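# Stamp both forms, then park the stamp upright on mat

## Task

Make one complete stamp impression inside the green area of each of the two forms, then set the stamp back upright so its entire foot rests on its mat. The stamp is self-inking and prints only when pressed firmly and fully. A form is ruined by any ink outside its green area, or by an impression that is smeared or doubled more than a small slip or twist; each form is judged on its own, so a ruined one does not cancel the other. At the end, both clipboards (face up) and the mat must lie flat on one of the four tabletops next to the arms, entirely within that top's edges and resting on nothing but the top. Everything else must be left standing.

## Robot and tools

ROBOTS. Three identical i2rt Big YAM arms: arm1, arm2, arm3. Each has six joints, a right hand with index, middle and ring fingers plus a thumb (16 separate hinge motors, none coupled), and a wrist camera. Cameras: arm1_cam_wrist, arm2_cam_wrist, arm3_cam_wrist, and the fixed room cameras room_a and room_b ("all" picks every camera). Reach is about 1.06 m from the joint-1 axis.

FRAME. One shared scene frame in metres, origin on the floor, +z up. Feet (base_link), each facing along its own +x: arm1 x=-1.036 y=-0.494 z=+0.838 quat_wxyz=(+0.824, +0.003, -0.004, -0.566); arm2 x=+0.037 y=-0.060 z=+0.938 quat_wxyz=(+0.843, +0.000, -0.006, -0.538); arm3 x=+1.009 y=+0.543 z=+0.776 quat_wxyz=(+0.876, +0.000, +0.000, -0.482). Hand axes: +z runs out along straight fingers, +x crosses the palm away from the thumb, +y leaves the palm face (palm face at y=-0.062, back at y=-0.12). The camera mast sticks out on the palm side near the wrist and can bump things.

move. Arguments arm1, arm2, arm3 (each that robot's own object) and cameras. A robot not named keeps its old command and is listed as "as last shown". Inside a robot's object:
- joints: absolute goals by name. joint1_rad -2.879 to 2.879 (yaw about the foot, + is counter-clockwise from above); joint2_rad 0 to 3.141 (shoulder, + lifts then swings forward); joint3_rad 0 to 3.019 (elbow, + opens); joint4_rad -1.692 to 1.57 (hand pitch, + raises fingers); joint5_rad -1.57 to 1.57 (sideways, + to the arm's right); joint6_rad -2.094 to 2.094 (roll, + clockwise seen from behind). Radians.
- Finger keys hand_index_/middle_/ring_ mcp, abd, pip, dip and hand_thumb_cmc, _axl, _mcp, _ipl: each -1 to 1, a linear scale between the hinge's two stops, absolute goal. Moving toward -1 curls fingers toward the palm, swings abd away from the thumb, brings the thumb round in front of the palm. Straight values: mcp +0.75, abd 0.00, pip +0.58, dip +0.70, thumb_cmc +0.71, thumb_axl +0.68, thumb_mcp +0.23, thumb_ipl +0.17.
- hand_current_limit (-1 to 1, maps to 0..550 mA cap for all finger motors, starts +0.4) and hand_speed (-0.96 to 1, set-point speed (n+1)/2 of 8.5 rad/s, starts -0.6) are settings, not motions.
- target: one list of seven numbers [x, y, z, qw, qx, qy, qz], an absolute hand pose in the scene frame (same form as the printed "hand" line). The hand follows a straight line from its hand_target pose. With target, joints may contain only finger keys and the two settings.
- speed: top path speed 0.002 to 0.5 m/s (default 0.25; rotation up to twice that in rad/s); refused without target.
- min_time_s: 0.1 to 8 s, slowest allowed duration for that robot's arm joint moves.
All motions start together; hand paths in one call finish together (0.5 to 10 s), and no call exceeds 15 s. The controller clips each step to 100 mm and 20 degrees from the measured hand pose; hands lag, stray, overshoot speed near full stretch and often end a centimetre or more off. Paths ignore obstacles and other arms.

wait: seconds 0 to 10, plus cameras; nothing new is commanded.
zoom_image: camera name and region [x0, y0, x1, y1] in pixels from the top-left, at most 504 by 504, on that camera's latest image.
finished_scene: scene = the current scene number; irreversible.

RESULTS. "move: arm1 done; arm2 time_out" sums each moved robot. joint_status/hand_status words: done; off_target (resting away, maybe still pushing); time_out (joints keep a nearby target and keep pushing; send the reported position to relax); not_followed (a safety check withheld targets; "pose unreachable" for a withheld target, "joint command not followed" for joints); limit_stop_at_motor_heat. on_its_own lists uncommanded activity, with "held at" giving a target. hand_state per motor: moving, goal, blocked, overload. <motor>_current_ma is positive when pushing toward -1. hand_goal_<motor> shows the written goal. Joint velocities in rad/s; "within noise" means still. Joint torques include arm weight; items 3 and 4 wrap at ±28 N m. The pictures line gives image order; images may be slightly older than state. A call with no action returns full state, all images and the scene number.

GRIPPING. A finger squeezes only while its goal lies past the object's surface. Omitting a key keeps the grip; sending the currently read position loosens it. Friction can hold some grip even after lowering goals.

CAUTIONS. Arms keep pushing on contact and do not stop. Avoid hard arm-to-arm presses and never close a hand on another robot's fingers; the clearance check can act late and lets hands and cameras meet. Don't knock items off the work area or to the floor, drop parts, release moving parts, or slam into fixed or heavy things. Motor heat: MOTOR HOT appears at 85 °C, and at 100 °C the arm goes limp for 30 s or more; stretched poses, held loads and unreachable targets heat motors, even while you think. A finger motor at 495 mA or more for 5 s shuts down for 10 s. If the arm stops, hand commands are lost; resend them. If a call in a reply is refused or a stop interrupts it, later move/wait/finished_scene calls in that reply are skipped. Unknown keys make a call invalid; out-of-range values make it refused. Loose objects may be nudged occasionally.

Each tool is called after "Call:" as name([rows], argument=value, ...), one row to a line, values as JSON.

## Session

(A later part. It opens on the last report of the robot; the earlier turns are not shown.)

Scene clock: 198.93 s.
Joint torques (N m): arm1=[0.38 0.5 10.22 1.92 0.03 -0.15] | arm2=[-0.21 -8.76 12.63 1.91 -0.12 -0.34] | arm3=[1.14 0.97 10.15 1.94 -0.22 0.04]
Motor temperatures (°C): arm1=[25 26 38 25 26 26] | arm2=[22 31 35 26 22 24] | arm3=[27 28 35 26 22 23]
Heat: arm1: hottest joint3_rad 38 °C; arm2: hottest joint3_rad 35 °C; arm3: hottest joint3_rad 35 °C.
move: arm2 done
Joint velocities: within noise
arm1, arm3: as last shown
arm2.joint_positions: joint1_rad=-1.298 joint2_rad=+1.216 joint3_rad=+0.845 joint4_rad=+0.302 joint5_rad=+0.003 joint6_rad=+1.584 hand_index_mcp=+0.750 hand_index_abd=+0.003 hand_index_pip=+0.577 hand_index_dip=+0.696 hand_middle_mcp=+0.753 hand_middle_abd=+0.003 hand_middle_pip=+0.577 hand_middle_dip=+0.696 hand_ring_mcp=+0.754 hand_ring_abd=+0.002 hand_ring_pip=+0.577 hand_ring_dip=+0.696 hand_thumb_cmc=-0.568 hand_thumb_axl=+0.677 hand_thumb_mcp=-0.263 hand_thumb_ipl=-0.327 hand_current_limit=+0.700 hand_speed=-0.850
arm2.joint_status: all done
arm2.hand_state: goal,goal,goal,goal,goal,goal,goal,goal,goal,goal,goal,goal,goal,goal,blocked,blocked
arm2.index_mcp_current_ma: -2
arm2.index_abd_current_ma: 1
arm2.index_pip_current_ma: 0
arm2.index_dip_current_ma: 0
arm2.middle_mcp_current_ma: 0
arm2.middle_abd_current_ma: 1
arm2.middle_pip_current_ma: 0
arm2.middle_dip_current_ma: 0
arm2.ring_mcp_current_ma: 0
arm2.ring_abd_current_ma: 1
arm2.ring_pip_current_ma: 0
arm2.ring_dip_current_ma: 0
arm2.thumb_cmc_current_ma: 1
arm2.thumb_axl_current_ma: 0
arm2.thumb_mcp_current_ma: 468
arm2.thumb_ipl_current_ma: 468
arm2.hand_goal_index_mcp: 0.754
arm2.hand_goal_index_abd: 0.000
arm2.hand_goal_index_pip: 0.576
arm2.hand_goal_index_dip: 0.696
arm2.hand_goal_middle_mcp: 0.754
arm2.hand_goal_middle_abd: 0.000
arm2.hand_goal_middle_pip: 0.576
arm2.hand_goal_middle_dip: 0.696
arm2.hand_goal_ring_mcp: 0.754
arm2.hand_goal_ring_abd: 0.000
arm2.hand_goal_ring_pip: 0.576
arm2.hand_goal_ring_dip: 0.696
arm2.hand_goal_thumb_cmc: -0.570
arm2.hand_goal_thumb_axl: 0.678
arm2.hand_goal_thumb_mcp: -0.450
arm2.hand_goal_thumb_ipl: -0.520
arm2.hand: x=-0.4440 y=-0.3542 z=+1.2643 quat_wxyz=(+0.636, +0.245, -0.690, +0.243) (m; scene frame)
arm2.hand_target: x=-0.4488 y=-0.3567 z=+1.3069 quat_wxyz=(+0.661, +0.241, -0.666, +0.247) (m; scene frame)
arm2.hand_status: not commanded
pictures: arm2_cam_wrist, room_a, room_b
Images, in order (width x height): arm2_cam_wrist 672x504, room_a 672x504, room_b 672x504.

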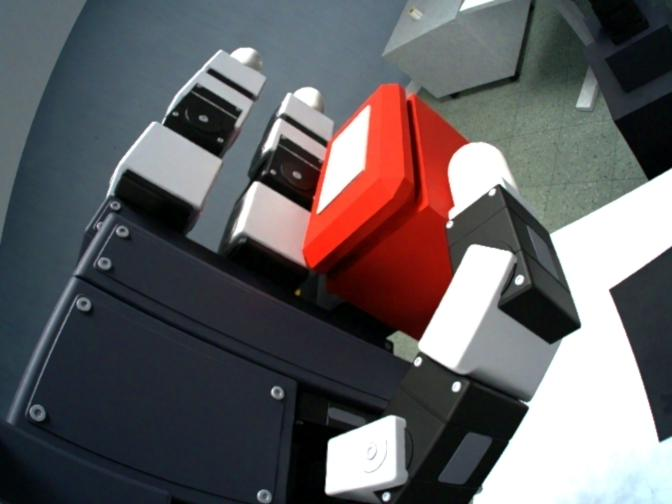

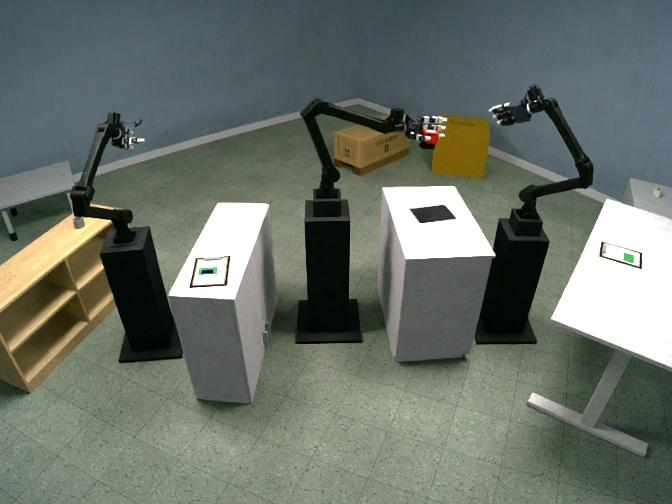

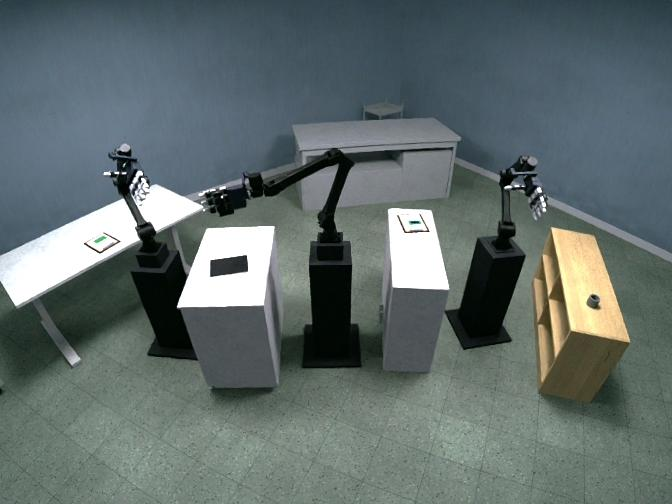

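Call:
move(arm2={"joints":{"joint1_rad":-1.05},"min_time_s":1.5}, arm1={"joints":{"joint1_rad":-1.3,"joint2_rad":1.2,"joint3_rad":0.9,"joint4_rad":-0.49,"joint5_rad":0,"joint6_rad":0},"min_time_s":4}, cameras=["arm2_cam_wrist","arm1_cam_wrist"])

Scene clock: 205.90 s.
Joint torques (N m): arm1=[0.09 -9.76 10.18 2.11 -0.17 -0.15] | arm2=[0.85 -8.76 12.64 1.89 -0.1 -0.34] | arm3=[1.32 1.14 10.03 1.95 -0.21 0.04]
Motor temperatures (°C): arm1=[25 27 38 25 26 26] | arm2=[22 31 38 26 22 24] | arm3=[27 28 35 26 22 23]
Heat: arm1: hottest joint3_rad 38 °C; arm2: hottest joint3_rad 38 °C; arm3: hottest joint3_rad 35 °C.
move: arm1 done; arm2 done
Joint velocities: within noise
arm1.joint_positions: joint1_rad=-1.296 joint2_rad=+1.197 joint3_rad=+0.898 joint4_rad=-0.509 joint5_rad=+0.003 joint6_rad=+0.008 hand_index_mcp=+0.757 hand_index_abd=+0.000 hand_index_pip=+0.577 hand_index_dip=+0.696 hand_middle_mcp=+0.757 hand_middle_abd=+0.000 hand_middle_pip=+0.577 hand_middle_dip=+0.696 hand_ring_mcp=+0.757 hand_ring_abd=+0.000 hand_ring_pip=+0.577 hand_ring_dip=+0.696 hand_thumb_cmc=-0.567 hand_thumb_axl=+0.677 hand_thumb_mcp=+0.225 hand_thumb_ipl=+0.168 hand_current_limit=+0.400 hand_speed=-0.600
arm1.joint_status: all done
arm1.hand_state: goal,goal,goal,goal,goal,goal,goal,goal,goal,goal,goal,goal,goal,goal,goal,goal
arm1.index_mcp_current_ma: 7
arm1.index_abd_current_ma: 0
arm1.index_pip_current_ma: 1
arm1.index_dip_current_ma: 0
arm1.middle_mcp_current_ma: 6
arm1.middle_abd_current_ma: 0
arm1.middle_pip_current_ma: 1
arm1.middle_dip_current_ma: 0
arm1.ring_mcp_current_ma: 7
arm1.ring_abd_current_ma: 0
arm1.ring_pip_current_ma: 1
arm1.ring_dip_current_ma: 0
arm1.thumb_cmc_current_ma: 6
arm1.thumb_axl_current_ma: -1
arm1.thumb_mcp_current_ma: -3
arm1.thumb_ipl_current_ma: 0
arm1.hand_goal_index_mcp: 0.754
arm1.hand_goal_index_abd: 0.000
arm1.hand_goal_index_pip: 0.576
arm1.hand_goal_index_dip: 0.696
arm1.hand_goal_middle_mcp: 0.754
arm1.hand_goal_middle_abd: 0.000
arm1.hand_goal_middle_pip: 0.576
arm1.hand_goal_middle_dip: 0.696
arm1.hand_goal_ring_mcp: 0.754
arm1.hand_goal_ring_abd: 0.000
arm1.hand_goal_ring_pip: 0.576
arm1.hand_goal_ring_dip: 0.696
arm1.hand_goal_thumb_cmc: -0.570
arm1.hand_goal_thumb_axl: 0.678
arm1.hand_goal_thumb_mcp: 0.226
arm1.hand_goal_thumb_ipl: 0.168
arm1.hand: x=-1.4887 y=-0.8009 z=+1.1083 quat_wxyz=(+0.331, +0.829, -0.421, -0.162) (m; scene frame)
arm1.hand_target: x=-1.4920 y=-0.8023 z=+1.1125 quat_wxyz=(+0.337, +0.827, -0.417, -0.167) (m; scene frame)
arm1.hand_status: not commanded
arm2.joint_positions: joint1_rad=-1.061 joint2_rad=+1.216 joint3_rad=+0.845 joint4_rad=+0.302 joint5_rad=+0.002 joint6_rad=+1.584 hand_index_mcp=+0.750 hand_index_abd=+0.003 hand_index_pip=+0.577 hand_index_dip=+0.696 hand_middle_mcp=+0.753 hand_middle_abd=+0.003 hand_middle_pip=+0.577 hand_middle_dip=+0.696 hand_ring_mcp=+0.754 hand_ring_abd=+0.002 hand_ring_pip=+0.577 hand_ring_dip=+0.696 hand_thumb_cmc=-0.568 hand_thumb_axl=+0.677 hand_thumb_mcp=-0.263 hand_thumb_ipl=-0.327 hand_current_limit=+0.700 hand_speed=-0.850
arm2.joint_status: all done
arm2.hand_state: goal,goal,goal,goal,goal,goal,goal,goal,goal,goal,goal,goal,goal,goal,blocked,blocked
arm2.index_mcp_current_ma: -3
arm2.index_abd_current_ma: 1
arm2.index_pip_current_ma: 0
arm2.index_dip_current_ma: 0
arm2.middle_mcp_current_ma: 0
arm2.middle_abd_current_ma: 1
arm2.middle_pip_current_ma: 0
arm2.middle_dip_current_ma: 0
arm2.ring_mcp_current_ma: 0
arm2.ring_abd_current_ma: 1
arm2.ring_pip_current_ma: 0
arm2.ring_dip_current_ma: 0
arm2.thumb_cmc_current_ma: 1
arm2.thumb_axl_current_ma: 0
arm2.thumb_mcp_current_ma: 468
arm2.thumb_ipl_current_ma: 468
arm2.hand_goal_index_mcp: 0.754
arm2.hand_goal_index_abd: 0.000
arm2.hand_goal_index_pip: 0.576
arm2.hand_goal_index_dip: 0.696
arm2.hand_goal_middle_mcp: 0.754
arm2.hand_goal_middle_abd: 0.000
arm2.hand_goal_middle_pip: 0.576
arm2.hand_goal_middle_dip: 0.696
arm2.hand_goal_ring_mcp: 0.754
arm2.hand_goal_ring_abd: 0.000
arm2.hand_goal_ring_pip: 0.576
arm2.hand_goal_ring_dip: 0.696
arm2.hand_goal_thumb_cmc: -0.570
arm2.hand_goal_thumb_axl: 0.678
arm2.hand_goal_thumb_mcp: -0.450
arm2.hand_goal_thumb_ipl: -0.520
arm2.hand: x=-0.3609 y=-0.4585 z=+1.2658 quat_wxyz=(+0.604, +0.324, -0.656, +0.317) (m; scene frame)
arm2.hand_target: x=-0.3600 y=-0.4667 z=+1.3085 quat_wxyz=(+0.626, +0.322, -0.630, +0.328) (m; scene frame)
arm2.hand_status: not commanded
arm3: as last shown
pictures: arm1_cam_wrist, arm2_cam_wrist
Images, in order (width x height): arm1_cam_wrist 672x504, arm2_cam_wrist 672x504.

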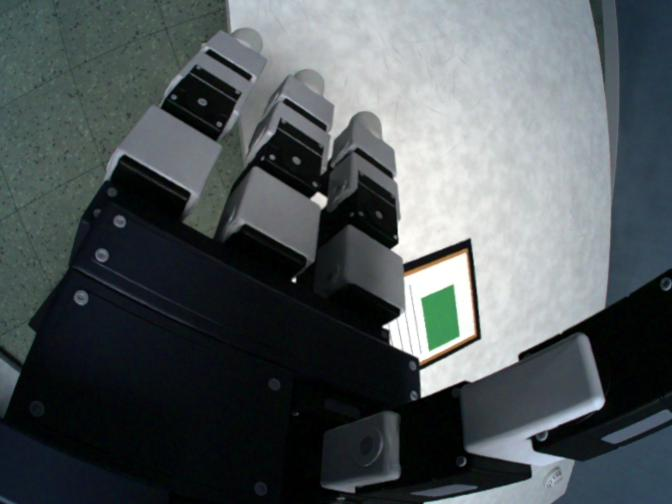

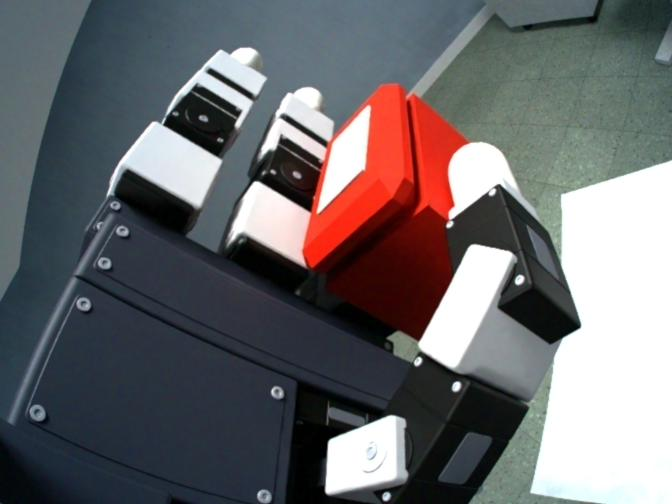

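Call:
move(arm2={"joints":{"joint1_rad":-1.6},"min_time_s":2}, cameras=["arm2_cam_wrist"])

Call:
zoom_image(camera="arm1_cam_wrist", region=[380, 220, 520, 380])

Scene clock: 208.77 s.
Joint torques (N m): arm1=[0.21 -9.7 10.19 2.11 -0.17 -0.12] | arm2=[-0.73 -8.82 12.62 1.91 -0.07 -0.33] | arm3=[1.14 0.44 10.25 2.06 -0.22 0.03]
Motor temperatures (°C): arm1=[25 27 38 25 26 26] | arm2=[22 31 38 26 22 24] | arm3=[27 28 35 26 22 23]
Heat: arm1: hottest joint3_rad 38 °C; arm2: hottest joint3_rad 38 °C; arm3: hottest joint3_rad 35 °C.
move: arm2 done
Joint velocities: within noise
arm1, arm3: as last shown
arm1.hand: x=-1.4887 y=-0.8010 z=+1.1083 quat_wxyz=(+0.330, +0.829, -0.421, -0.162) (m; scene frame)
arm2.joint_positions: joint1_rad=-1.592 joint2_rad=+1.216 joint3_rad=+0.845 joint4_rad=+0.302 joint5_rad=+0.001 joint6_rad=+1.583 hand_index_mcp=+0.750 hand_index_abd=+0.003 hand_index_pip=+0.577 hand_index_dip=+0.696 hand_middle_mcp=+0.753 hand_middle_abd=+0.003 hand_middle_pip=+0.577 hand_middle_dip=+0.696 hand_ring_mcp=+0.754 hand_ring_abd=+0.002 hand_ring_pip=+0.577 hand_ring_dip=+0.696 hand_thumb_cmc=-0.568 hand_thumb_axl=+0.677 hand_thumb_mcp=-0.263 hand_thumb_ipl=-0.327 hand_current_limit=+0.700 hand_speed=-0.850
arm2.joint_status: all done
arm2.hand_state: goal,goal,goal,goal,goal,goal,goal,goal,goal,goal,goal,goal,goal,goal,blocked,blocked
arm2.index_mcp_current_ma: -3
arm2.index_abd_current_ma: 1
arm2.index_pip_current_ma: 0
arm2.index_dip_current_ma: 0
arm2.middle_mcp_current_ma: 0
arm2.middle_abd_current_ma: 1
arm2.middle_pip_current_ma: 0
arm2.middle_dip_current_ma: 0
arm2.ring_mcp_current_ma: 0
arm2.ring_abd_current_ma: 1
arm2.ring_pip_current_ma: 0
arm2.ring_dip_current_ma: 0
arm2.thumb_cmc_current_ma: 1
arm2.thumb_axl_current_ma: 0
arm2.thumb_mcp_current_ma: 467
arm2.thumb_ipl_current_ma: 467
arm2.hand_goal_index_mcp: 0.754
arm2.hand_goal_index_abd: 0.000
arm2.hand_goal_index_pip: 0.576
arm2.hand_goal_index_dip: 0.696
arm2.hand_goal_middle_mcp: 0.754
arm2.hand_goal_middle_abd: 0.000
arm2.hand_goal_middle_pip: 0.576
arm2.hand_goal_middle_dip: 0.696
arm2.hand_goal_ring_mcp: 0.754
arm2.hand_goal_ring_abd: 0.000
arm2.hand_goal_ring_pip: 0.576
arm2.hand_goal_ring_dip: 0.696
arm2.hand_goal_thumb_cmc: -0.570
arm2.hand_goal_thumb_axl: 0.678
arm2.hand_goal_thumb_mcp: -0.450
arm2.hand_goal_thumb_ipl: -0.520
arm2.hand: x=-0.5091 y=-0.2035 z=+1.2627 quat_wxyz=(+0.664, +0.142, -0.719, +0.147) (m; scene frame)
arm2.hand_target: x=-0.5155 y=-0.2008 z=+1.3053 quat_wxyz=(+0.690, +0.140, -0.696, +0.145) (m; scene frame)
arm2.hand_status: not commanded
pictures: arm2_cam_wrist
Images, in order (width x height): arm2_cam_wrist 672x504.

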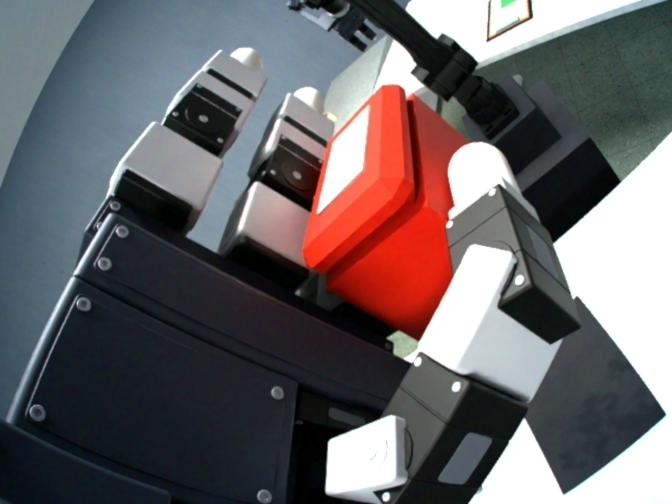

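This scene's latest camera images include none from arm1_cam_wrist. They are from: arm2_cam_wrist. arm1_cam_wrist's image comes with the result of a call that names it in "cameras".

Call:
move(arm2={"joints":{"joint1_rad":-1.374},"min_time_s":1.5})

Call:
move(arm2={"target":[-0.543,-0.378,1.0,0.6717,0.2209,-0.6717,0.2209],"speed":0.12}, cameras=["arm2_cam_wrist","room_a","room_b","arm1_cam_wrist"])

Scene clock: 213.53 s.
Joint torques (N m): arm1=[0.15 -9.7 10.19 2.1 -0.17 -0.12] | arm2=[0.91 -8.76 12.63 1.89 -0.07 -0.34] | arm3=[1.08 1.08 10.04 1.95 -0.22 0.04]
Motor temperatures (°C): arm1=[25 27 38 25 26 26] | arm2=[22 30 39 26 22 24] | arm3=[27 27 35 26 22 23]
Heat: arm1: hottest joint3_rad 38 °C; arm2: hottest joint3_rad 39 °C; arm3: hottest joint3_rad 35 °C.
move: arm2 done
Joint velocities: within noise
arm1, arm3: as last shown
arm2.joint_positions: joint1_rad=-1.385 joint2_rad=+1.216 joint3_rad=+0.845 joint4_rad=+0.302 joint5_rad=+0.001 joint6_rad=+1.583 hand_index_mcp=+0.750 hand_index_abd=+0.003 hand_index_pip=+0.577 hand_index_dip=+0.696 hand_middle_mcp=+0.753 hand_middle_abd=+0.003 hand_middle_pip=+0.577 hand_middle_dip=+0.696 hand_ring_mcp=+0.754 hand_ring_abd=+0.002 hand_ring_pip=+0.577 hand_ring_dip=+0.696 hand_thumb_cmc=-0.568 hand_thumb_axl=+0.677 hand_thumb_mcp=-0.263 hand_thumb_ipl=-0.327 hand_current_limit=+0.700 hand_speed=-0.850
arm2.joint_status: all done
arm2.hand_state: goal,goal,goal,goal,goal,goal,goal,goal,goal,goal,goal,goal,goal,goal,blocked,blocked
arm2.index_mcp_current_ma: -3
arm2.index_abd_current_ma: 1
arm2.index_pip_current_ma: 0
arm2.index_dip_current_ma: 0
arm2.middle_mcp_current_ma: 0
arm2.middle_abd_current_ma: 1
arm2.middle_pip_current_ma: 0
arm2.middle_dip_current_ma: 0
arm2.ring_mcp_current_ma: 0
arm2.ring_abd_current_ma: 1
arm2.ring_pip_current_ma: 0
arm2.ring_dip_current_ma: 0
arm2.thumb_cmc_current_ma: 1
arm2.thumb_axl_current_ma: 0
arm2.thumb_mcp_current_ma: 467
arm2.thumb_ipl_current_ma: 468
arm2.hand_goal_index_mcp: 0.754
arm2.hand_goal_index_abd: 0.000
arm2.hand_goal_index_pip: 0.576
arm2.hand_goal_index_dip: 0.696
arm2.hand_goal_middle_mcp: 0.754
arm2.hand_goal_middle_abd: 0.000
arm2.hand_goal_middle_pip: 0.576
arm2.hand_goal_middle_dip: 0.696
arm2.hand_goal_ring_mcp: 0.754
arm2.hand_goal_ring_abd: 0.000
arm2.hand_goal_ring_pip: 0.576
arm2.hand_goal_ring_dip: 0.696
arm2.hand_goal_thumb_cmc: -0.570
arm2.hand_goal_thumb_axl: 0.678
arm2.hand_goal_thumb_mcp: -0.450
arm2.hand_goal_thumb_ipl: -0.520
arm2.hand: x=-0.4676 y=-0.3122 z=+1.2638 quat_wxyz=(+0.646, +0.215, -0.700, +0.215) (m; scene frame)
arm2.hand_target: x=-0.4695 y=-0.3204 z=+1.3065 quat_wxyz=(+0.670, +0.217, -0.675, +0.222) (m; scene frame)
arm2.hand_status: not commanded
pictures: none

Scene clock: 217.07 s.
Joint torques (N m): arm1=[0.15 -9.7 10.18 2.11 -0.17 -0.12] | arm2=[0.85 -11.99 7.01 2.92 -0.17 -0.38] | arm3=[0.91 1.08 10.13 2.02 -0.2 0.07]
Motor temperatures (°C): arm1=[25 27 38 25 26 26] | arm2=[22 30 39 26 22 24] | arm3=[27 27 35 26 22 23]
Heat: arm1: hottest joint3_rad 38 °C; arm2: hottest joint3_rad 39 °C; arm3: hottest joint3_rad 35 °C.
move: arm2 off_target
Joint velocities: within noise
arm1, arm3: as last shown
arm2.joint_positions: joint1_rad=-1.384 joint2_rad=+2.021 joint3_rad=+0.846 joint4_rad=+1.136 joint5_rad=-0.001 joint6_rad=+1.578 hand_index_mcp=+0.750 hand_index_abd=+0.003 hand_index_pip=+0.577 hand_index_dip=+0.696 hand_middle_mcp=+0.753 hand_middle_abd=+0.003 hand_middle_pip=+0.577 hand_middle_dip=+0.696 hand_ring_mcp=+0.754 hand_ring_abd=+0.002 hand_ring_pip=+0.577 hand_ring_dip=+0.696 hand_thumb_cmc=-0.568 hand_thumb_axl=+0.677 hand_thumb_mcp=-0.263 hand_thumb_ipl=-0.327 hand_current_limit=+0.700 hand_speed=-0.850
arm2.joint_status: not commanded
arm2.hand_state: goal,goal,goal,goal,goal,goal,goal,goal,goal,goal,goal,goal,goal,goal,blocked,blocked
arm2.index_mcp_current_ma: -3
arm2.index_abd_current_ma: 1
arm2.index_pip_current_ma: 0
arm2.index_dip_current_ma: 0
arm2.middle_mcp_current_ma: 0
arm2.middle_abd_current_ma: 1
arm2.middle_pip_current_ma: 0
arm2.middle_dip_current_ma: 0
arm2.ring_mcp_current_ma: 0
arm2.ring_abd_current_ma: 1
arm2.ring_pip_current_ma: 0
arm2.ring_dip_current_ma: 0
arm2.thumb_cmc_current_ma: 1
arm2.thumb_axl_current_ma: 0
arm2.thumb_mcp_current_ma: 468
arm2.thumb_ipl_current_ma: 467
arm2.hand_goal_index_mcp: 0.754
arm2.hand_goal_index_abd: 0.000
arm2.hand_goal_index_pip: 0.576
arm2.hand_goal_index_dip: 0.696
arm2.hand_goal_middle_mcp: 0.754
arm2.hand_goal_middle_abd: 0.000
arm2.hand_goal_middle_pip: 0.576
arm2.hand_goal_middle_dip: 0.696
arm2.hand_goal_ring_mcp: 0.754
arm2.hand_goal_ring_abd: 0.000
arm2.hand_goal_ring_pip: 0.576
arm2.hand_goal_ring_dip: 0.696
arm2.hand_goal_thumb_cmc: -0.570
arm2.hand_goal_thumb_axl: 0.678
arm2.hand_goal_thumb_mcp: -0.450
arm2.hand_goal_thumb_ipl: -0.520
arm2.hand: x=-0.5348 y=-0.3646 z=+0.9901 quat_wxyz=(+0.656, +0.215, -0.690, +0.218) (m; scene frame)
arm2.hand_target: x=-0.5422 y=-0.3776 z=+1.0003 quat_wxyz=(+0.672, +0.221, -0.672, +0.221) (m; scene frame)
arm2.hand_status: off_target (0.019 m and 2.8 deg from the pose sent, 0.282 m and 4.5 deg at the start)
pictures: arm1_cam_wrist, arm2_cam_wrist, room_a, room_b
Images, in order (width x height): arm1_cam_wrist 672x504, arm2_cam_wrist 672x504, room_a 672x504, room_b 672x504.

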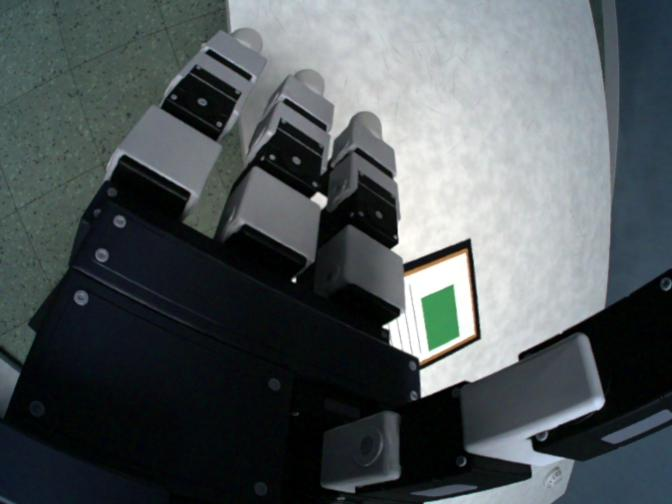

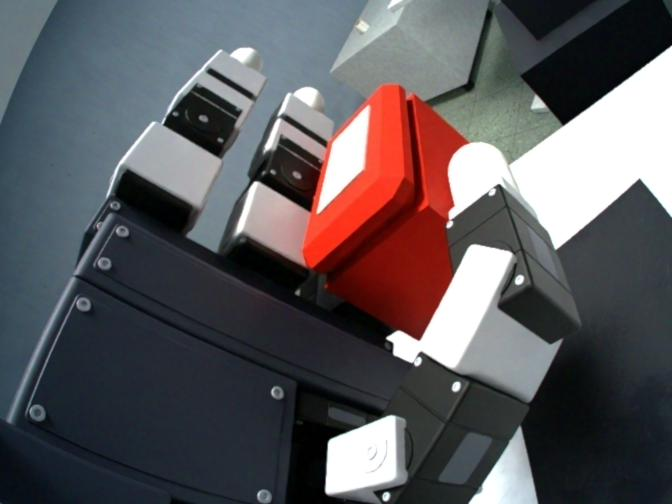

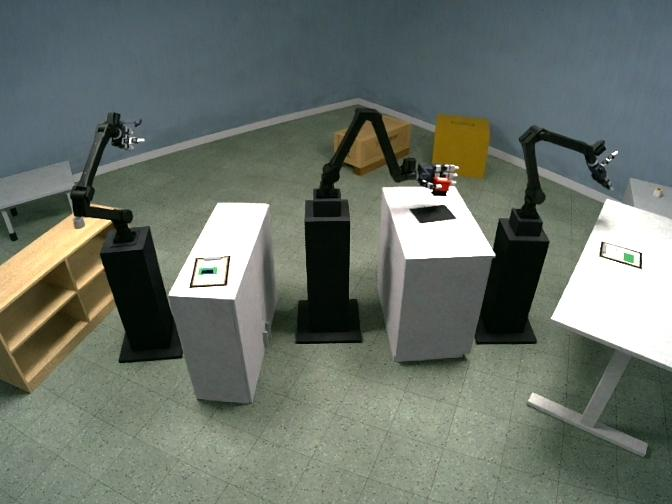

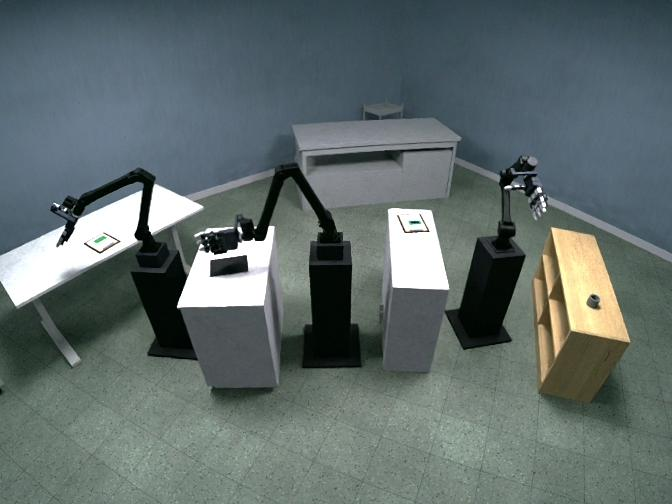

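Call:
move(arm2={"target":[-0.550,-0.391,0.935,0.6885,0.2223,-0.6551,0.2192],"speed":0.08}, cameras=["arm2_cam_wrist","room_a","room_b","arm1_cam_wrist"])

Call:
zoom_image(camera="room_a", region=[400, 150, 480, 230])

Call:
zoom_image(camera="room_b", region=[185, 215, 265, 295])

Call:
zoom_image(camera="arm1_cam_wrist", region=[380, 220, 520, 380])

Scene clock: 220.00 s.
Joint torques (N m): arm1=[0.15 -9.7 10.18 2.11 -0.17 -0.12] | arm2=[1.32 -13.1 5.7 2.93 0.11 -0.37] | arm3=[0.97 0.97 10.15 1.99 -0.22 0.03]
Motor temperatures (°C): arm1=[25 27 38 25 26 26] | arm2=[22 30 38 26 22 24] | arm3=[27 27 35 26 22 23]
Heat: arm1: hottest joint3_rad 38 °C; arm2: hottest joint3_rad 38 °C; arm3: hottest joint3_rad 35 °C.
move: arm2 off_target
Joint velocities: within noise
arm1, arm3: as last shown
arm2.joint_positions: joint1_rad=-1.377 joint2_rad=+2.244 joint3_rad=+0.939 joint4_rad=+1.317 joint5_rad=+0.004 joint6_rad=+1.559 hand_index_mcp=+0.750 hand_index_abd=+0.003 hand_index_pip=+0.577 hand_index_dip=+0.696 hand_middle_mcp=+0.753 hand_middle_abd=+0.003 hand_middle_pip=+0.577 hand_middle_dip=+0.696 hand_ring_mcp=+0.754 hand_ring_abd=+0.002 hand_ring_pip=+0.577 hand_ring_dip=+0.696 hand_thumb_cmc=-0.568 hand_thumb_axl=+0.677 hand_thumb_mcp=-0.263 hand_thumb_ipl=-0.327 hand_current_limit=+0.700 hand_speed=-0.850
arm2.joint_status: not commanded
arm2.hand_state: goal,goal,goal,goal,goal,goal,goal,goal,goal,goal,goal,goal,goal,goal,blocked,blocked
arm2.index_mcp_current_ma: -3
arm2.index_abd_current_ma: 1
arm2.index_pip_current_ma: 0
arm2.index_dip_current_ma: 0
arm2.middle_mcp_current_ma: 0
arm2.middle_abd_current_ma: 1
arm2.middle_pip_current_ma: 0
arm2.middle_dip_current_ma: 0
arm2.ring_mcp_current_ma: 0
arm2.ring_abd_current_ma: 1
arm2.ring_pip_current_ma: 0
arm2.ring_dip_current_ma: 0
arm2.thumb_cmc_current_ma: 1
arm2.thumb_axl_current_ma: 0
arm2.thumb_mcp_current_ma: 467
arm2.thumb_ipl_current_ma: 467
arm2.hand_goal_index_mcp: 0.754
arm2.hand_goal_index_abd: 0.000
arm2.hand_goal_index_pip: 0.576
arm2.hand_goal_index_dip: 0.696
arm2.hand_goal_middle_mcp: 0.754
arm2.hand_goal_middle_abd: 0.000
arm2.hand_goal_middle_pip: 0.576
arm2.hand_goal_middle_dip: 0.696
arm2.hand_goal_ring_mcp: 0.754
arm2.hand_goal_ring_abd: 0.000
arm2.hand_goal_ring_pip: 0.576
arm2.hand_goal_ring_dip: 0.696
arm2.hand_goal_thumb_cmc: -0.570
arm2.hand_goal_thumb_axl: 0.678
arm2.hand_goal_thumb_mcp: -0.450
arm2.hand_goal_thumb_ipl: -0.520
arm2.hand: x=-0.5466 y=-0.3782 z=+0.9301 quat_wxyz=(+0.675, +0.217, -0.670, +0.218) (m; scene frame)
arm2.hand_target: x=-0.5494 y=-0.3907 z=+0.9351 quat_wxyz=(+0.688, +0.222, -0.655, +0.219) (m; scene frame)
arm2.hand_status: off_target (0.014 m and 2.4 deg from the pose sent, 0.063 m and 5.5 deg at the start)
pictures: arm1_cam_wrist, arm2_cam_wrist, room_a, room_b
Images, in order (width x height): arm1_cam_wrist 672x504, arm2_cam_wrist 672x504, room_a 672x504, room_b 672x504.

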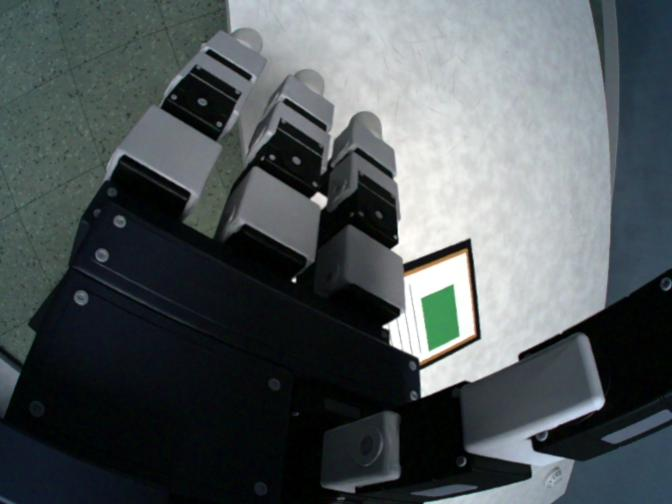

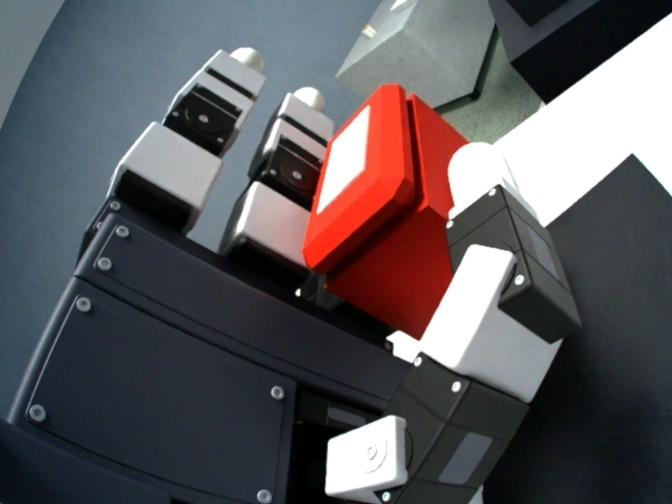

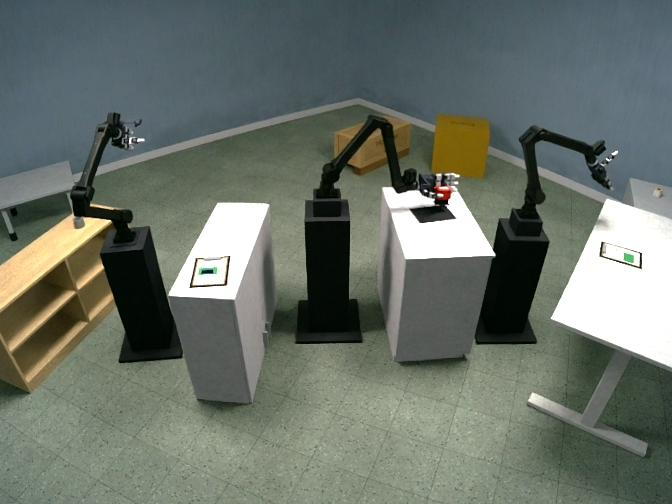

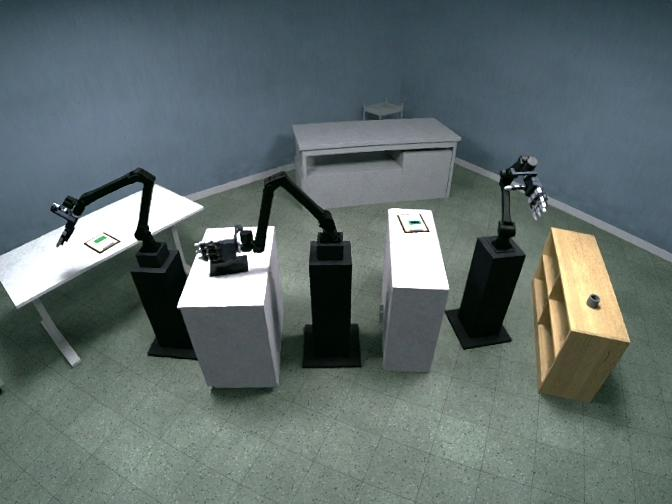

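Scaled by 6.300 from the camera's 672x504 image, which has a finer 960x720 frame.

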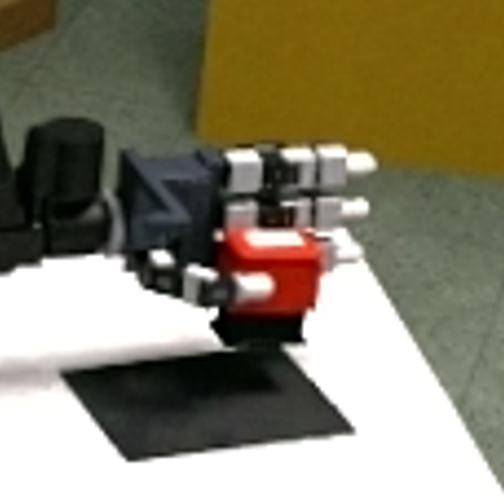

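Scaled by 6.300 from the camera's 672x504 image, which has a finer 960x720 frame.

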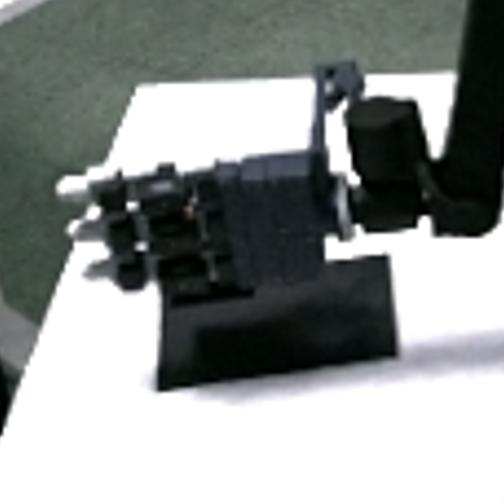

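Scaled by 3.150 from the camera's 672x504 image, which has a finer 960x720 frame.

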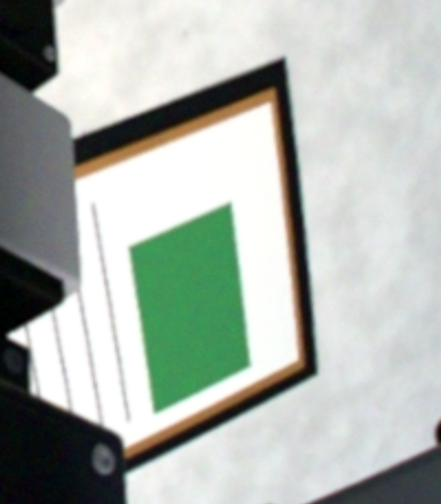

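Call:
move(arm2={"target":[-0.519,-0.357,0.92,0.6885,0.2223,-0.6551,0.2192],"speed":0.08}, cameras=["room_a","room_b"])

Call:
zoom_image(camera="room_a", region=[400, 160, 470, 230])

Call:
zoom_image(camera="room_b", region=[185, 215, 265, 295])

Scene clock: 222.20 s.
Joint torques (N m): arm1=[0.15 -9.76 10.19 2.11 -0.17 -0.12] | arm2=[-0.44 -12.22 2.81 2.95 -0.19 -0.37] | arm3=[1.2 0.97 10.13 1.94 -0.22 0.05]
Motor temperatures (°C): arm1=[25 27 38 25 26 26] | arm2=[22 31 38 26 22 24] | arm3=[27 27 35 26 22 23]
Heat: arm1: hottest joint3_rad 38 °C; arm2: hottest joint3_rad 38 °C; arm3: hottest joint3_rad 35 °C.
move: arm2 done
Joint velocities: within noise
arm1: as last shown
arm2.joint_positions: joint1_rad=-1.377 joint2_rad=+2.260 joint3_rad=+0.855 joint4_rad=+1.446 joint5_rad=-0.009 joint6_rad=+1.559 hand_index_mcp=+0.750 hand_index_abd=+0.003 hand_index_pip=+0.577 hand_index_dip=+0.696 hand_middle_mcp=+0.753 hand_middle_abd=+0.003 hand_middle_pip=+0.577 hand_middle_dip=+0.696 hand_ring_mcp=+0.754 hand_ring_abd=+0.002 hand_ring_pip=+0.577 hand_ring_dip=+0.696 hand_thumb_cmc=-0.568 hand_thumb_axl=+0.677 hand_thumb_mcp=-0.263 hand_thumb_ipl=-0.327 hand_current_limit=+0.700 hand_speed=-0.850
arm2.joint_status: not commanded
arm2.hand_state: goal,goal,goal,goal,goal,goal,goal,goal,goal,goal,goal,goal,goal,goal,blocked,blocked
arm2.index_mcp_current_ma: -3
arm2.index_abd_current_ma: 1
arm2.index_pip_current_ma: 0
arm2.index_dip_current_ma: 0
arm2.middle_mcp_current_ma: 0
arm2.middle_abd_current_ma: 1
arm2.middle_pip_current_ma: 0
arm2.middle_dip_current_ma: 0
arm2.ring_mcp_current_ma: 0
arm2.ring_abd_current_ma: 1
arm2.ring_pip_current_ma: 0
arm2.ring_dip_current_ma: 0
arm2.thumb_cmc_current_ma: 1
arm2.thumb_axl_current_ma: 0
arm2.thumb_mcp_current_ma: 467
arm2.thumb_ipl_current_ma: 467
arm2.hand_goal_index_mcp: 0.754
arm2.hand_goal_index_abd: 0.000
arm2.hand_goal_index_pip: 0.576
arm2.hand_goal_index_dip: 0.696
arm2.hand_goal_middle_mcp: 0.754
arm2.hand_goal_middle_abd: 0.000
arm2.hand_goal_middle_pip: 0.576
arm2.hand_goal_middle_dip: 0.696
arm2.hand_goal_ring_mcp: 0.754
arm2.hand_goal_ring_abd: 0.000
arm2.hand_goal_ring_pip: 0.576
arm2.hand_goal_ring_dip: 0.696
arm2.hand_goal_thumb_cmc: -0.570
arm2.hand_goal_thumb_axl: 0.678
arm2.hand_goal_thumb_mcp: -0.450
arm2.hand_goal_thumb_ipl: -0.520
arm2.hand: x=-0.5196 y=-0.3614 z=+0.9248 quat_wxyz=(+0.684, +0.218, -0.659, +0.225) (m; scene frame)
arm2.hand_target: x=-0.5189 y=-0.3570 z=+0.9200 quat_wxyz=(+0.688, +0.222, -0.655, +0.219) (m; scene frame)
arm2.hand_status: done (0.006 m and 1.1 deg from the pose sent, 0.036 m and 2.4 deg at the start)
arm3.joint_positions: joint1_rad=-0.334 joint2_rad=+0.610 joint3_rad=+1.227 joint4_rad=-1.186 joint5_rad=-0.236 joint6_rad=+1.466 hand_index_mcp=+0.755 hand_index_abd=+0.002 hand_index_pip=+0.577 hand_index_dip=+0.696 hand_middle_mcp=+0.755 hand_middle_abd=+0.002 hand_middle_pip=+0.577 hand_middle_dip=+0.696 hand_ring_mcp=+0.756 hand_ring_abd=+0.002 hand_ring_pip=+0.577 hand_ring_dip=+0.696 hand_thumb_cmc=-0.563 hand_thumb_axl=+0.679 hand_thumb_mcp=+0.225 hand_thumb_ipl=+0.166 hand_current_limit=+0.400 hand_speed=-0.850
arm3.joint_status: not commanded
arm3.hand_state: goal,goal,goal,goal,goal,goal,goal,goal,goal,goal,goal,goal,goal,goal,goal,goal
arm3.index_mcp_current_ma: 0
arm3.index_abd_current_ma: 0
arm3.index_pip_current_ma: 0
arm3.index_dip_current_ma: 0
arm3.middle_mcp_current_ma: 0
arm3.middle_abd_current_ma: 0
arm3.middle_pip_current_ma: 0
arm3.middle_dip_current_ma: 0
arm3.ring_mcp_current_ma: 0
arm3.ring_abd_current_ma: 0
arm3.ring_pip_current_ma: 0
arm3.ring_dip_current_ma: 0
arm3.thumb_cmc_current_ma: 1
arm3.thumb_axl_current_ma: 0
arm3.thumb_mcp_current_ma: 0
arm3.thumb_ipl_current_ma: 0
arm3.hand_goal_index_mcp: 0.754
arm3.hand_goal_index_abd: 0.000
arm3.hand_goal_index_pip: 0.576
arm3.hand_goal_index_dip: 0.696
arm3.hand_goal_middle_mcp: 0.754
arm3.hand_goal_middle_abd: 0.000
arm3.hand_goal_middle_pip: 0.576
arm3.hand_goal_middle_dip: 0.696
arm3.hand_goal_ring_mcp: 0.754
arm3.hand_goal_ring_abd: 0.000
arm3.hand_goal_ring_pip: 0.576
arm3.hand_goal_ring_dip: 0.696
arm3.hand_goal_thumb_cmc: -0.570
arm3.hand_goal_thumb_axl: 0.678
arm3.hand_goal_thumb_mcp: 0.226
arm3.hand_goal_thumb_ipl: 0.168
arm3.hand: x=+1.0286 y=+0.2642 z=+1.2471 quat_wxyz=(+0.238, +0.743, -0.458, +0.426) (m; scene frame)
arm3.hand_target: x=+1.0330 y=+0.2685 z=+1.2537 quat_wxyz=(+0.234, +0.742, -0.455, +0.434) (m; scene frame)
arm3.hand_status: not commanded
pictures: room_a, room_b
Images, in order (width x height): room_a 672x504, room_b 672x504.

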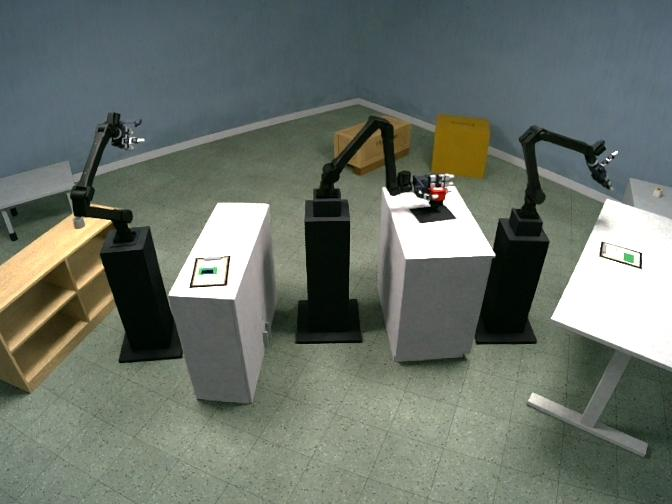

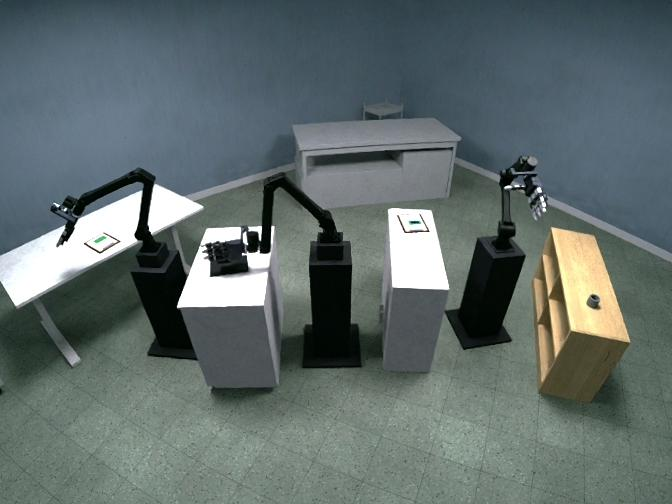

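Scaled by 7.200 from the camera's 672x504 image, which has a finer 960x720 frame.

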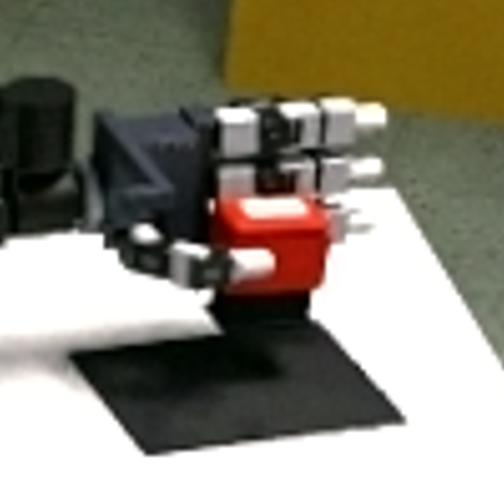

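Scaled by 6.300 from the camera's 672x504 image, which has a finer 960x720 frame.

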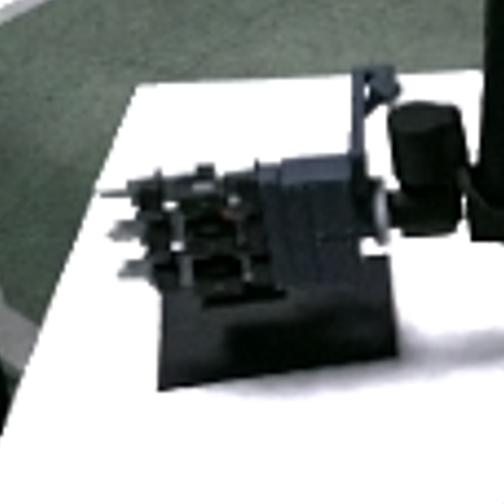

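Call:
move(arm2={"target":[-0.511,-0.344,0.89,0.6885,0.2223,-0.6551,0.2192],"speed":0.06}, cameras=["room_a","room_b"])

Call:
zoom_image(camera="room_a", region=[400, 160, 470, 230])

Scene clock: 224.30 s.
Joint torques (N m): arm1=[0.15 -9.7 10.19 2.09 -0.17 -0.12] | arm2=[-1.26 -12.1 2.25 2.93 -0.19 -0.36] | arm3=[1.08 1.14 10.15 2.02 -0.21 0.02]
Motor temperatures (°C): arm1=[25 27 38 25 26 26] | arm2=[22 30 37 27 22 24] | arm3=[27 27 35 26 22 23]
Heat: arm1: hottest joint3_rad 38 °C; arm2: hottest joint3_rad 37 °C; arm3: hottest joint3_rad 35 °C.
move: arm2 done
Joint velocities: within noise
arm1, arm3: as last shown
arm2.joint_positions: joint1_rad=-1.382 joint2_rad=+2.347 joint3_rad=+0.851 joint4_rad=+1.535 joint5_rad=-0.023 joint6_rad=+1.559 hand_index_mcp=+0.750 hand_index_abd=+0.003 hand_index_pip=+0.577 hand_index_dip=+0.696 hand_middle_mcp=+0.753 hand_middle_abd=+0.003 hand_middle_pip=+0.577 hand_middle_dip=+0.696 hand_ring_mcp=+0.754 hand_ring_abd=+0.002 hand_ring_pip=+0.577 hand_ring_dip=+0.696 hand_thumb_cmc=-0.568 hand_thumb_axl=+0.677 hand_thumb_mcp=-0.263 hand_thumb_ipl=-0.327 hand_current_limit=+0.700 hand_speed=-0.850
arm2.joint_status: not commanded
arm2.hand_state: goal,goal,goal,goal,goal,goal,goal,goal,goal,goal,goal,goal,goal,goal,blocked,blocked
arm2.index_mcp_current_ma: -3
arm2.index_abd_current_ma: 1
arm2.index_pip_current_ma: 0
arm2.index_dip_current_ma: 0
arm2.middle_mcp_current_ma: 0
arm2.middle_abd_current_ma: 1
arm2.middle_pip_current_ma: 0
arm2.middle_dip_current_ma: 0
arm2.ring_mcp_current_ma: 0
arm2.ring_abd_current_ma: 1
arm2.ring_pip_current_ma: 0
arm2.ring_dip_current_ma: 0
arm2.thumb_cmc_current_ma: 1
arm2.thumb_axl_current_ma: 0
arm2.thumb_mcp_current_ma: 467
arm2.thumb_ipl_current_ma: 468
arm2.hand_goal_index_mcp: 0.754
arm2.hand_goal_index_abd: 0.000
arm2.hand_goal_index_pip: 0.576
arm2.hand_goal_index_dip: 0.696
arm2.hand_goal_middle_mcp: 0.754
arm2.hand_goal_middle_abd: 0.000
arm2.hand_goal_middle_pip: 0.576
arm2.hand_goal_middle_dip: 0.696
arm2.hand_goal_ring_mcp: 0.754
arm2.hand_goal_ring_abd: 0.000
arm2.hand_goal_ring_pip: 0.576
arm2.hand_goal_ring_dip: 0.696
arm2.hand_goal_thumb_cmc: -0.570
arm2.hand_goal_thumb_axl: 0.678
arm2.hand_goal_thumb_mcp: -0.450
arm2.hand_goal_thumb_ipl: -0.520
arm2.hand: x=-0.5092 y=-0.3531 z=+0.8940 quat_wxyz=(+0.682, +0.221, -0.659, +0.228) (m; scene frame)
arm2.hand_target: x=-0.5109 y=-0.3439 z=+0.8902 quat_wxyz=(+0.688, +0.222, -0.655, +0.219) (m; scene frame)
arm2.hand_status: done (0.010 m and 1.3 deg from the pose sent, 0.040 m and 1.1 deg at the start)
pictures: room_a, room_b
Images, in order (width x height): room_a 672x504, room_b 672x504.

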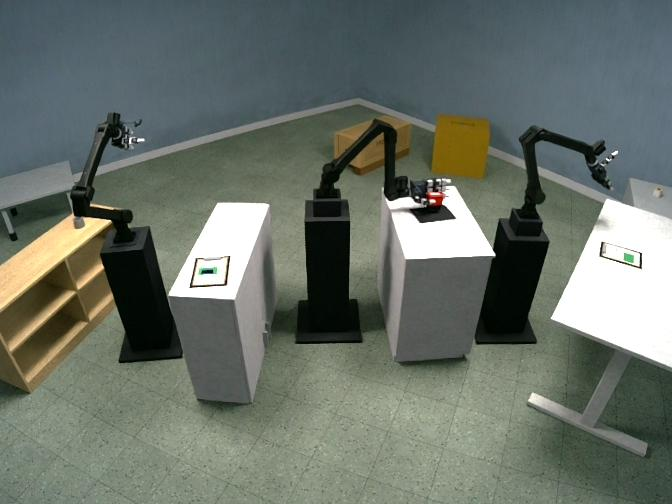

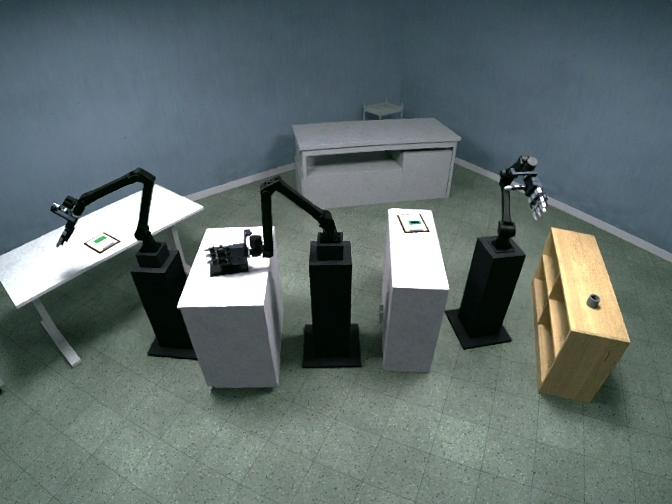

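Scaled by 7.200 from the camera's 672x504 image, which has a finer 960x720 frame.

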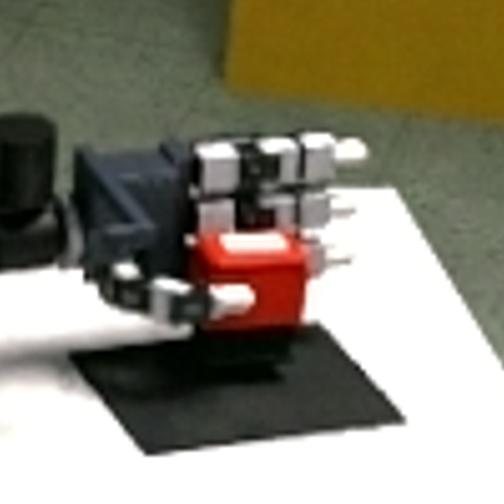

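Call:
move(arm2={"target":[-0.511,-0.344,0.872,0.6767,0.2262,-0.6666,0.2156],"speed":0.05}, cameras=["room_a","room_b"])

Call:
zoom_image(camera="room_a", region=[400, 170, 460, 230])

Scene clock: 225.87 s.
Joint torques (N m): arm1=[0.15 -9.7 10.18 2.13 -0.17 -0.12] | arm2=[-1.26 -12.04 3.07 2.26 -0.18 -0.37] | arm3=[0.67 1.14 9.98 2.1 -0.22 0.03]
Motor temperatures (°C): arm1=[25 27 38 25 26 26] | arm2=[22 31 37 27 22 24] | arm3=[27 27 35 26 22 23]
Heat: arm1: hottest joint3_rad 38 °C; arm2: hottest joint3_rad 37 °C; arm3: hottest joint3_rad 35 °C.
move: arm2 done
Joint velocities: within noise
arm1, arm3: as last shown
arm2.joint_positions: joint1_rad=-1.382 joint2_rad=+2.375 joint3_rad=+0.851 joint4_rad=+1.535 joint5_rad=-0.023 joint6_rad=+1.559 hand_index_mcp=+0.750 hand_index_abd=+0.003 hand_index_pip=+0.577 hand_index_dip=+0.696 hand_middle_mcp=+0.753 hand_middle_abd=+0.003 hand_middle_pip=+0.577 hand_middle_dip=+0.696 hand_ring_mcp=+0.754 hand_ring_abd=+0.002 hand_ring_pip=+0.577 hand_ring_dip=+0.696 hand_thumb_cmc=-0.568 hand_thumb_axl=+0.677 hand_thumb_mcp=-0.263 hand_thumb_ipl=-0.327 hand_current_limit=+0.700 hand_speed=-0.850
arm2.joint_status: not commanded
arm2.hand_state: goal,goal,goal,goal,goal,goal,goal,goal,goal,goal,goal,goal,goal,goal,blocked,blocked
arm2.index_mcp_current_ma: -3
arm2.index_abd_current_ma: 1
arm2.index_pip_current_ma: 0
arm2.index_dip_current_ma: 0
arm2.middle_mcp_current_ma: 0
arm2.middle_abd_current_ma: 1
arm2.middle_pip_current_ma: 0
arm2.middle_dip_current_ma: 0
arm2.ring_mcp_current_ma: 0
arm2.ring_abd_current_ma: 1
arm2.ring_pip_current_ma: 0
arm2.ring_dip_current_ma: 0
arm2.thumb_cmc_current_ma: 1
arm2.thumb_axl_current_ma: 0
arm2.thumb_mcp_current_ma: 468
arm2.thumb_ipl_current_ma: 467
arm2.hand_goal_index_mcp: 0.754
arm2.hand_goal_index_abd: 0.000
arm2.hand_goal_index_pip: 0.576
arm2.hand_goal_index_dip: 0.696
arm2.hand_goal_middle_mcp: 0.754
arm2.hand_goal_middle_abd: 0.000
arm2.hand_goal_middle_pip: 0.576
arm2.hand_goal_middle_dip: 0.696
arm2.hand_goal_ring_mcp: 0.754
arm2.hand_goal_ring_abd: 0.000
arm2.hand_goal_ring_pip: 0.576
arm2.hand_goal_ring_dip: 0.696
arm2.hand_goal_thumb_cmc: -0.570
arm2.hand_goal_thumb_axl: 0.678
arm2.hand_goal_thumb_mcp: -0.450
arm2.hand_goal_thumb_ipl: -0.520
arm2.hand: x=-0.5049 y=-0.3505 z=+0.8776 quat_wxyz=(+0.673, +0.224, -0.668, +0.225) (m; scene frame)
arm2.hand_target: x=-0.5107 y=-0.3440 z=+0.8721 quat_wxyz=(+0.677, +0.226, -0.667, +0.216) (m; scene frame)
arm2.hand_status: done (0.010 m and 1.2 deg from the pose sent, 0.024 m and 1.9 deg at the start)
pictures: room_a, room_b
Images, in order (width x height): room_a 672x504, room_b 672x504.

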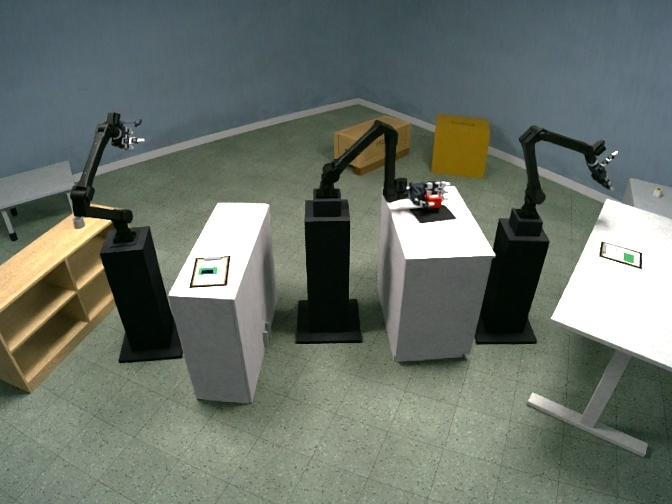

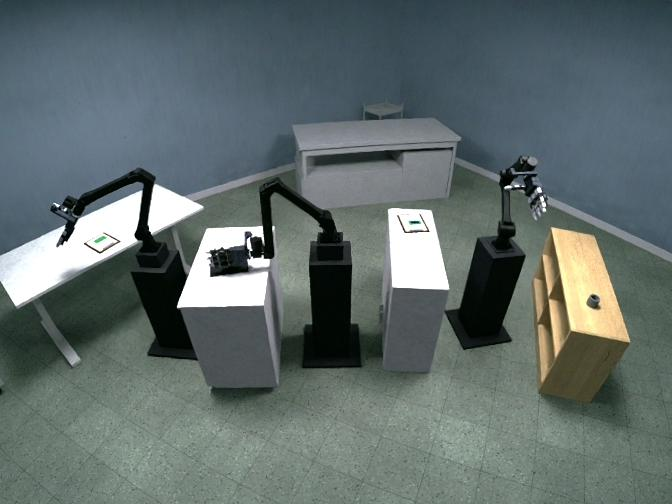

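Scaled by 8.400 from the camera's 672x504 image, which has a finer 960x720 frame.

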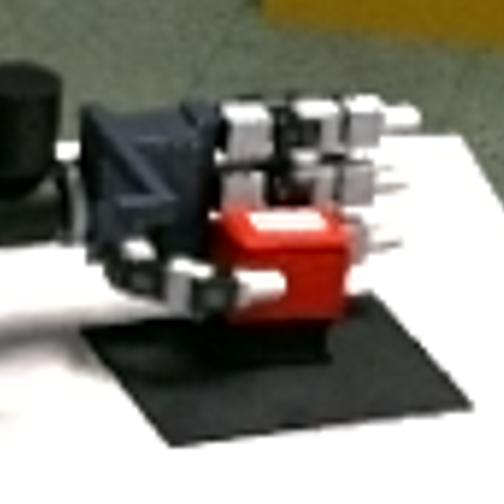

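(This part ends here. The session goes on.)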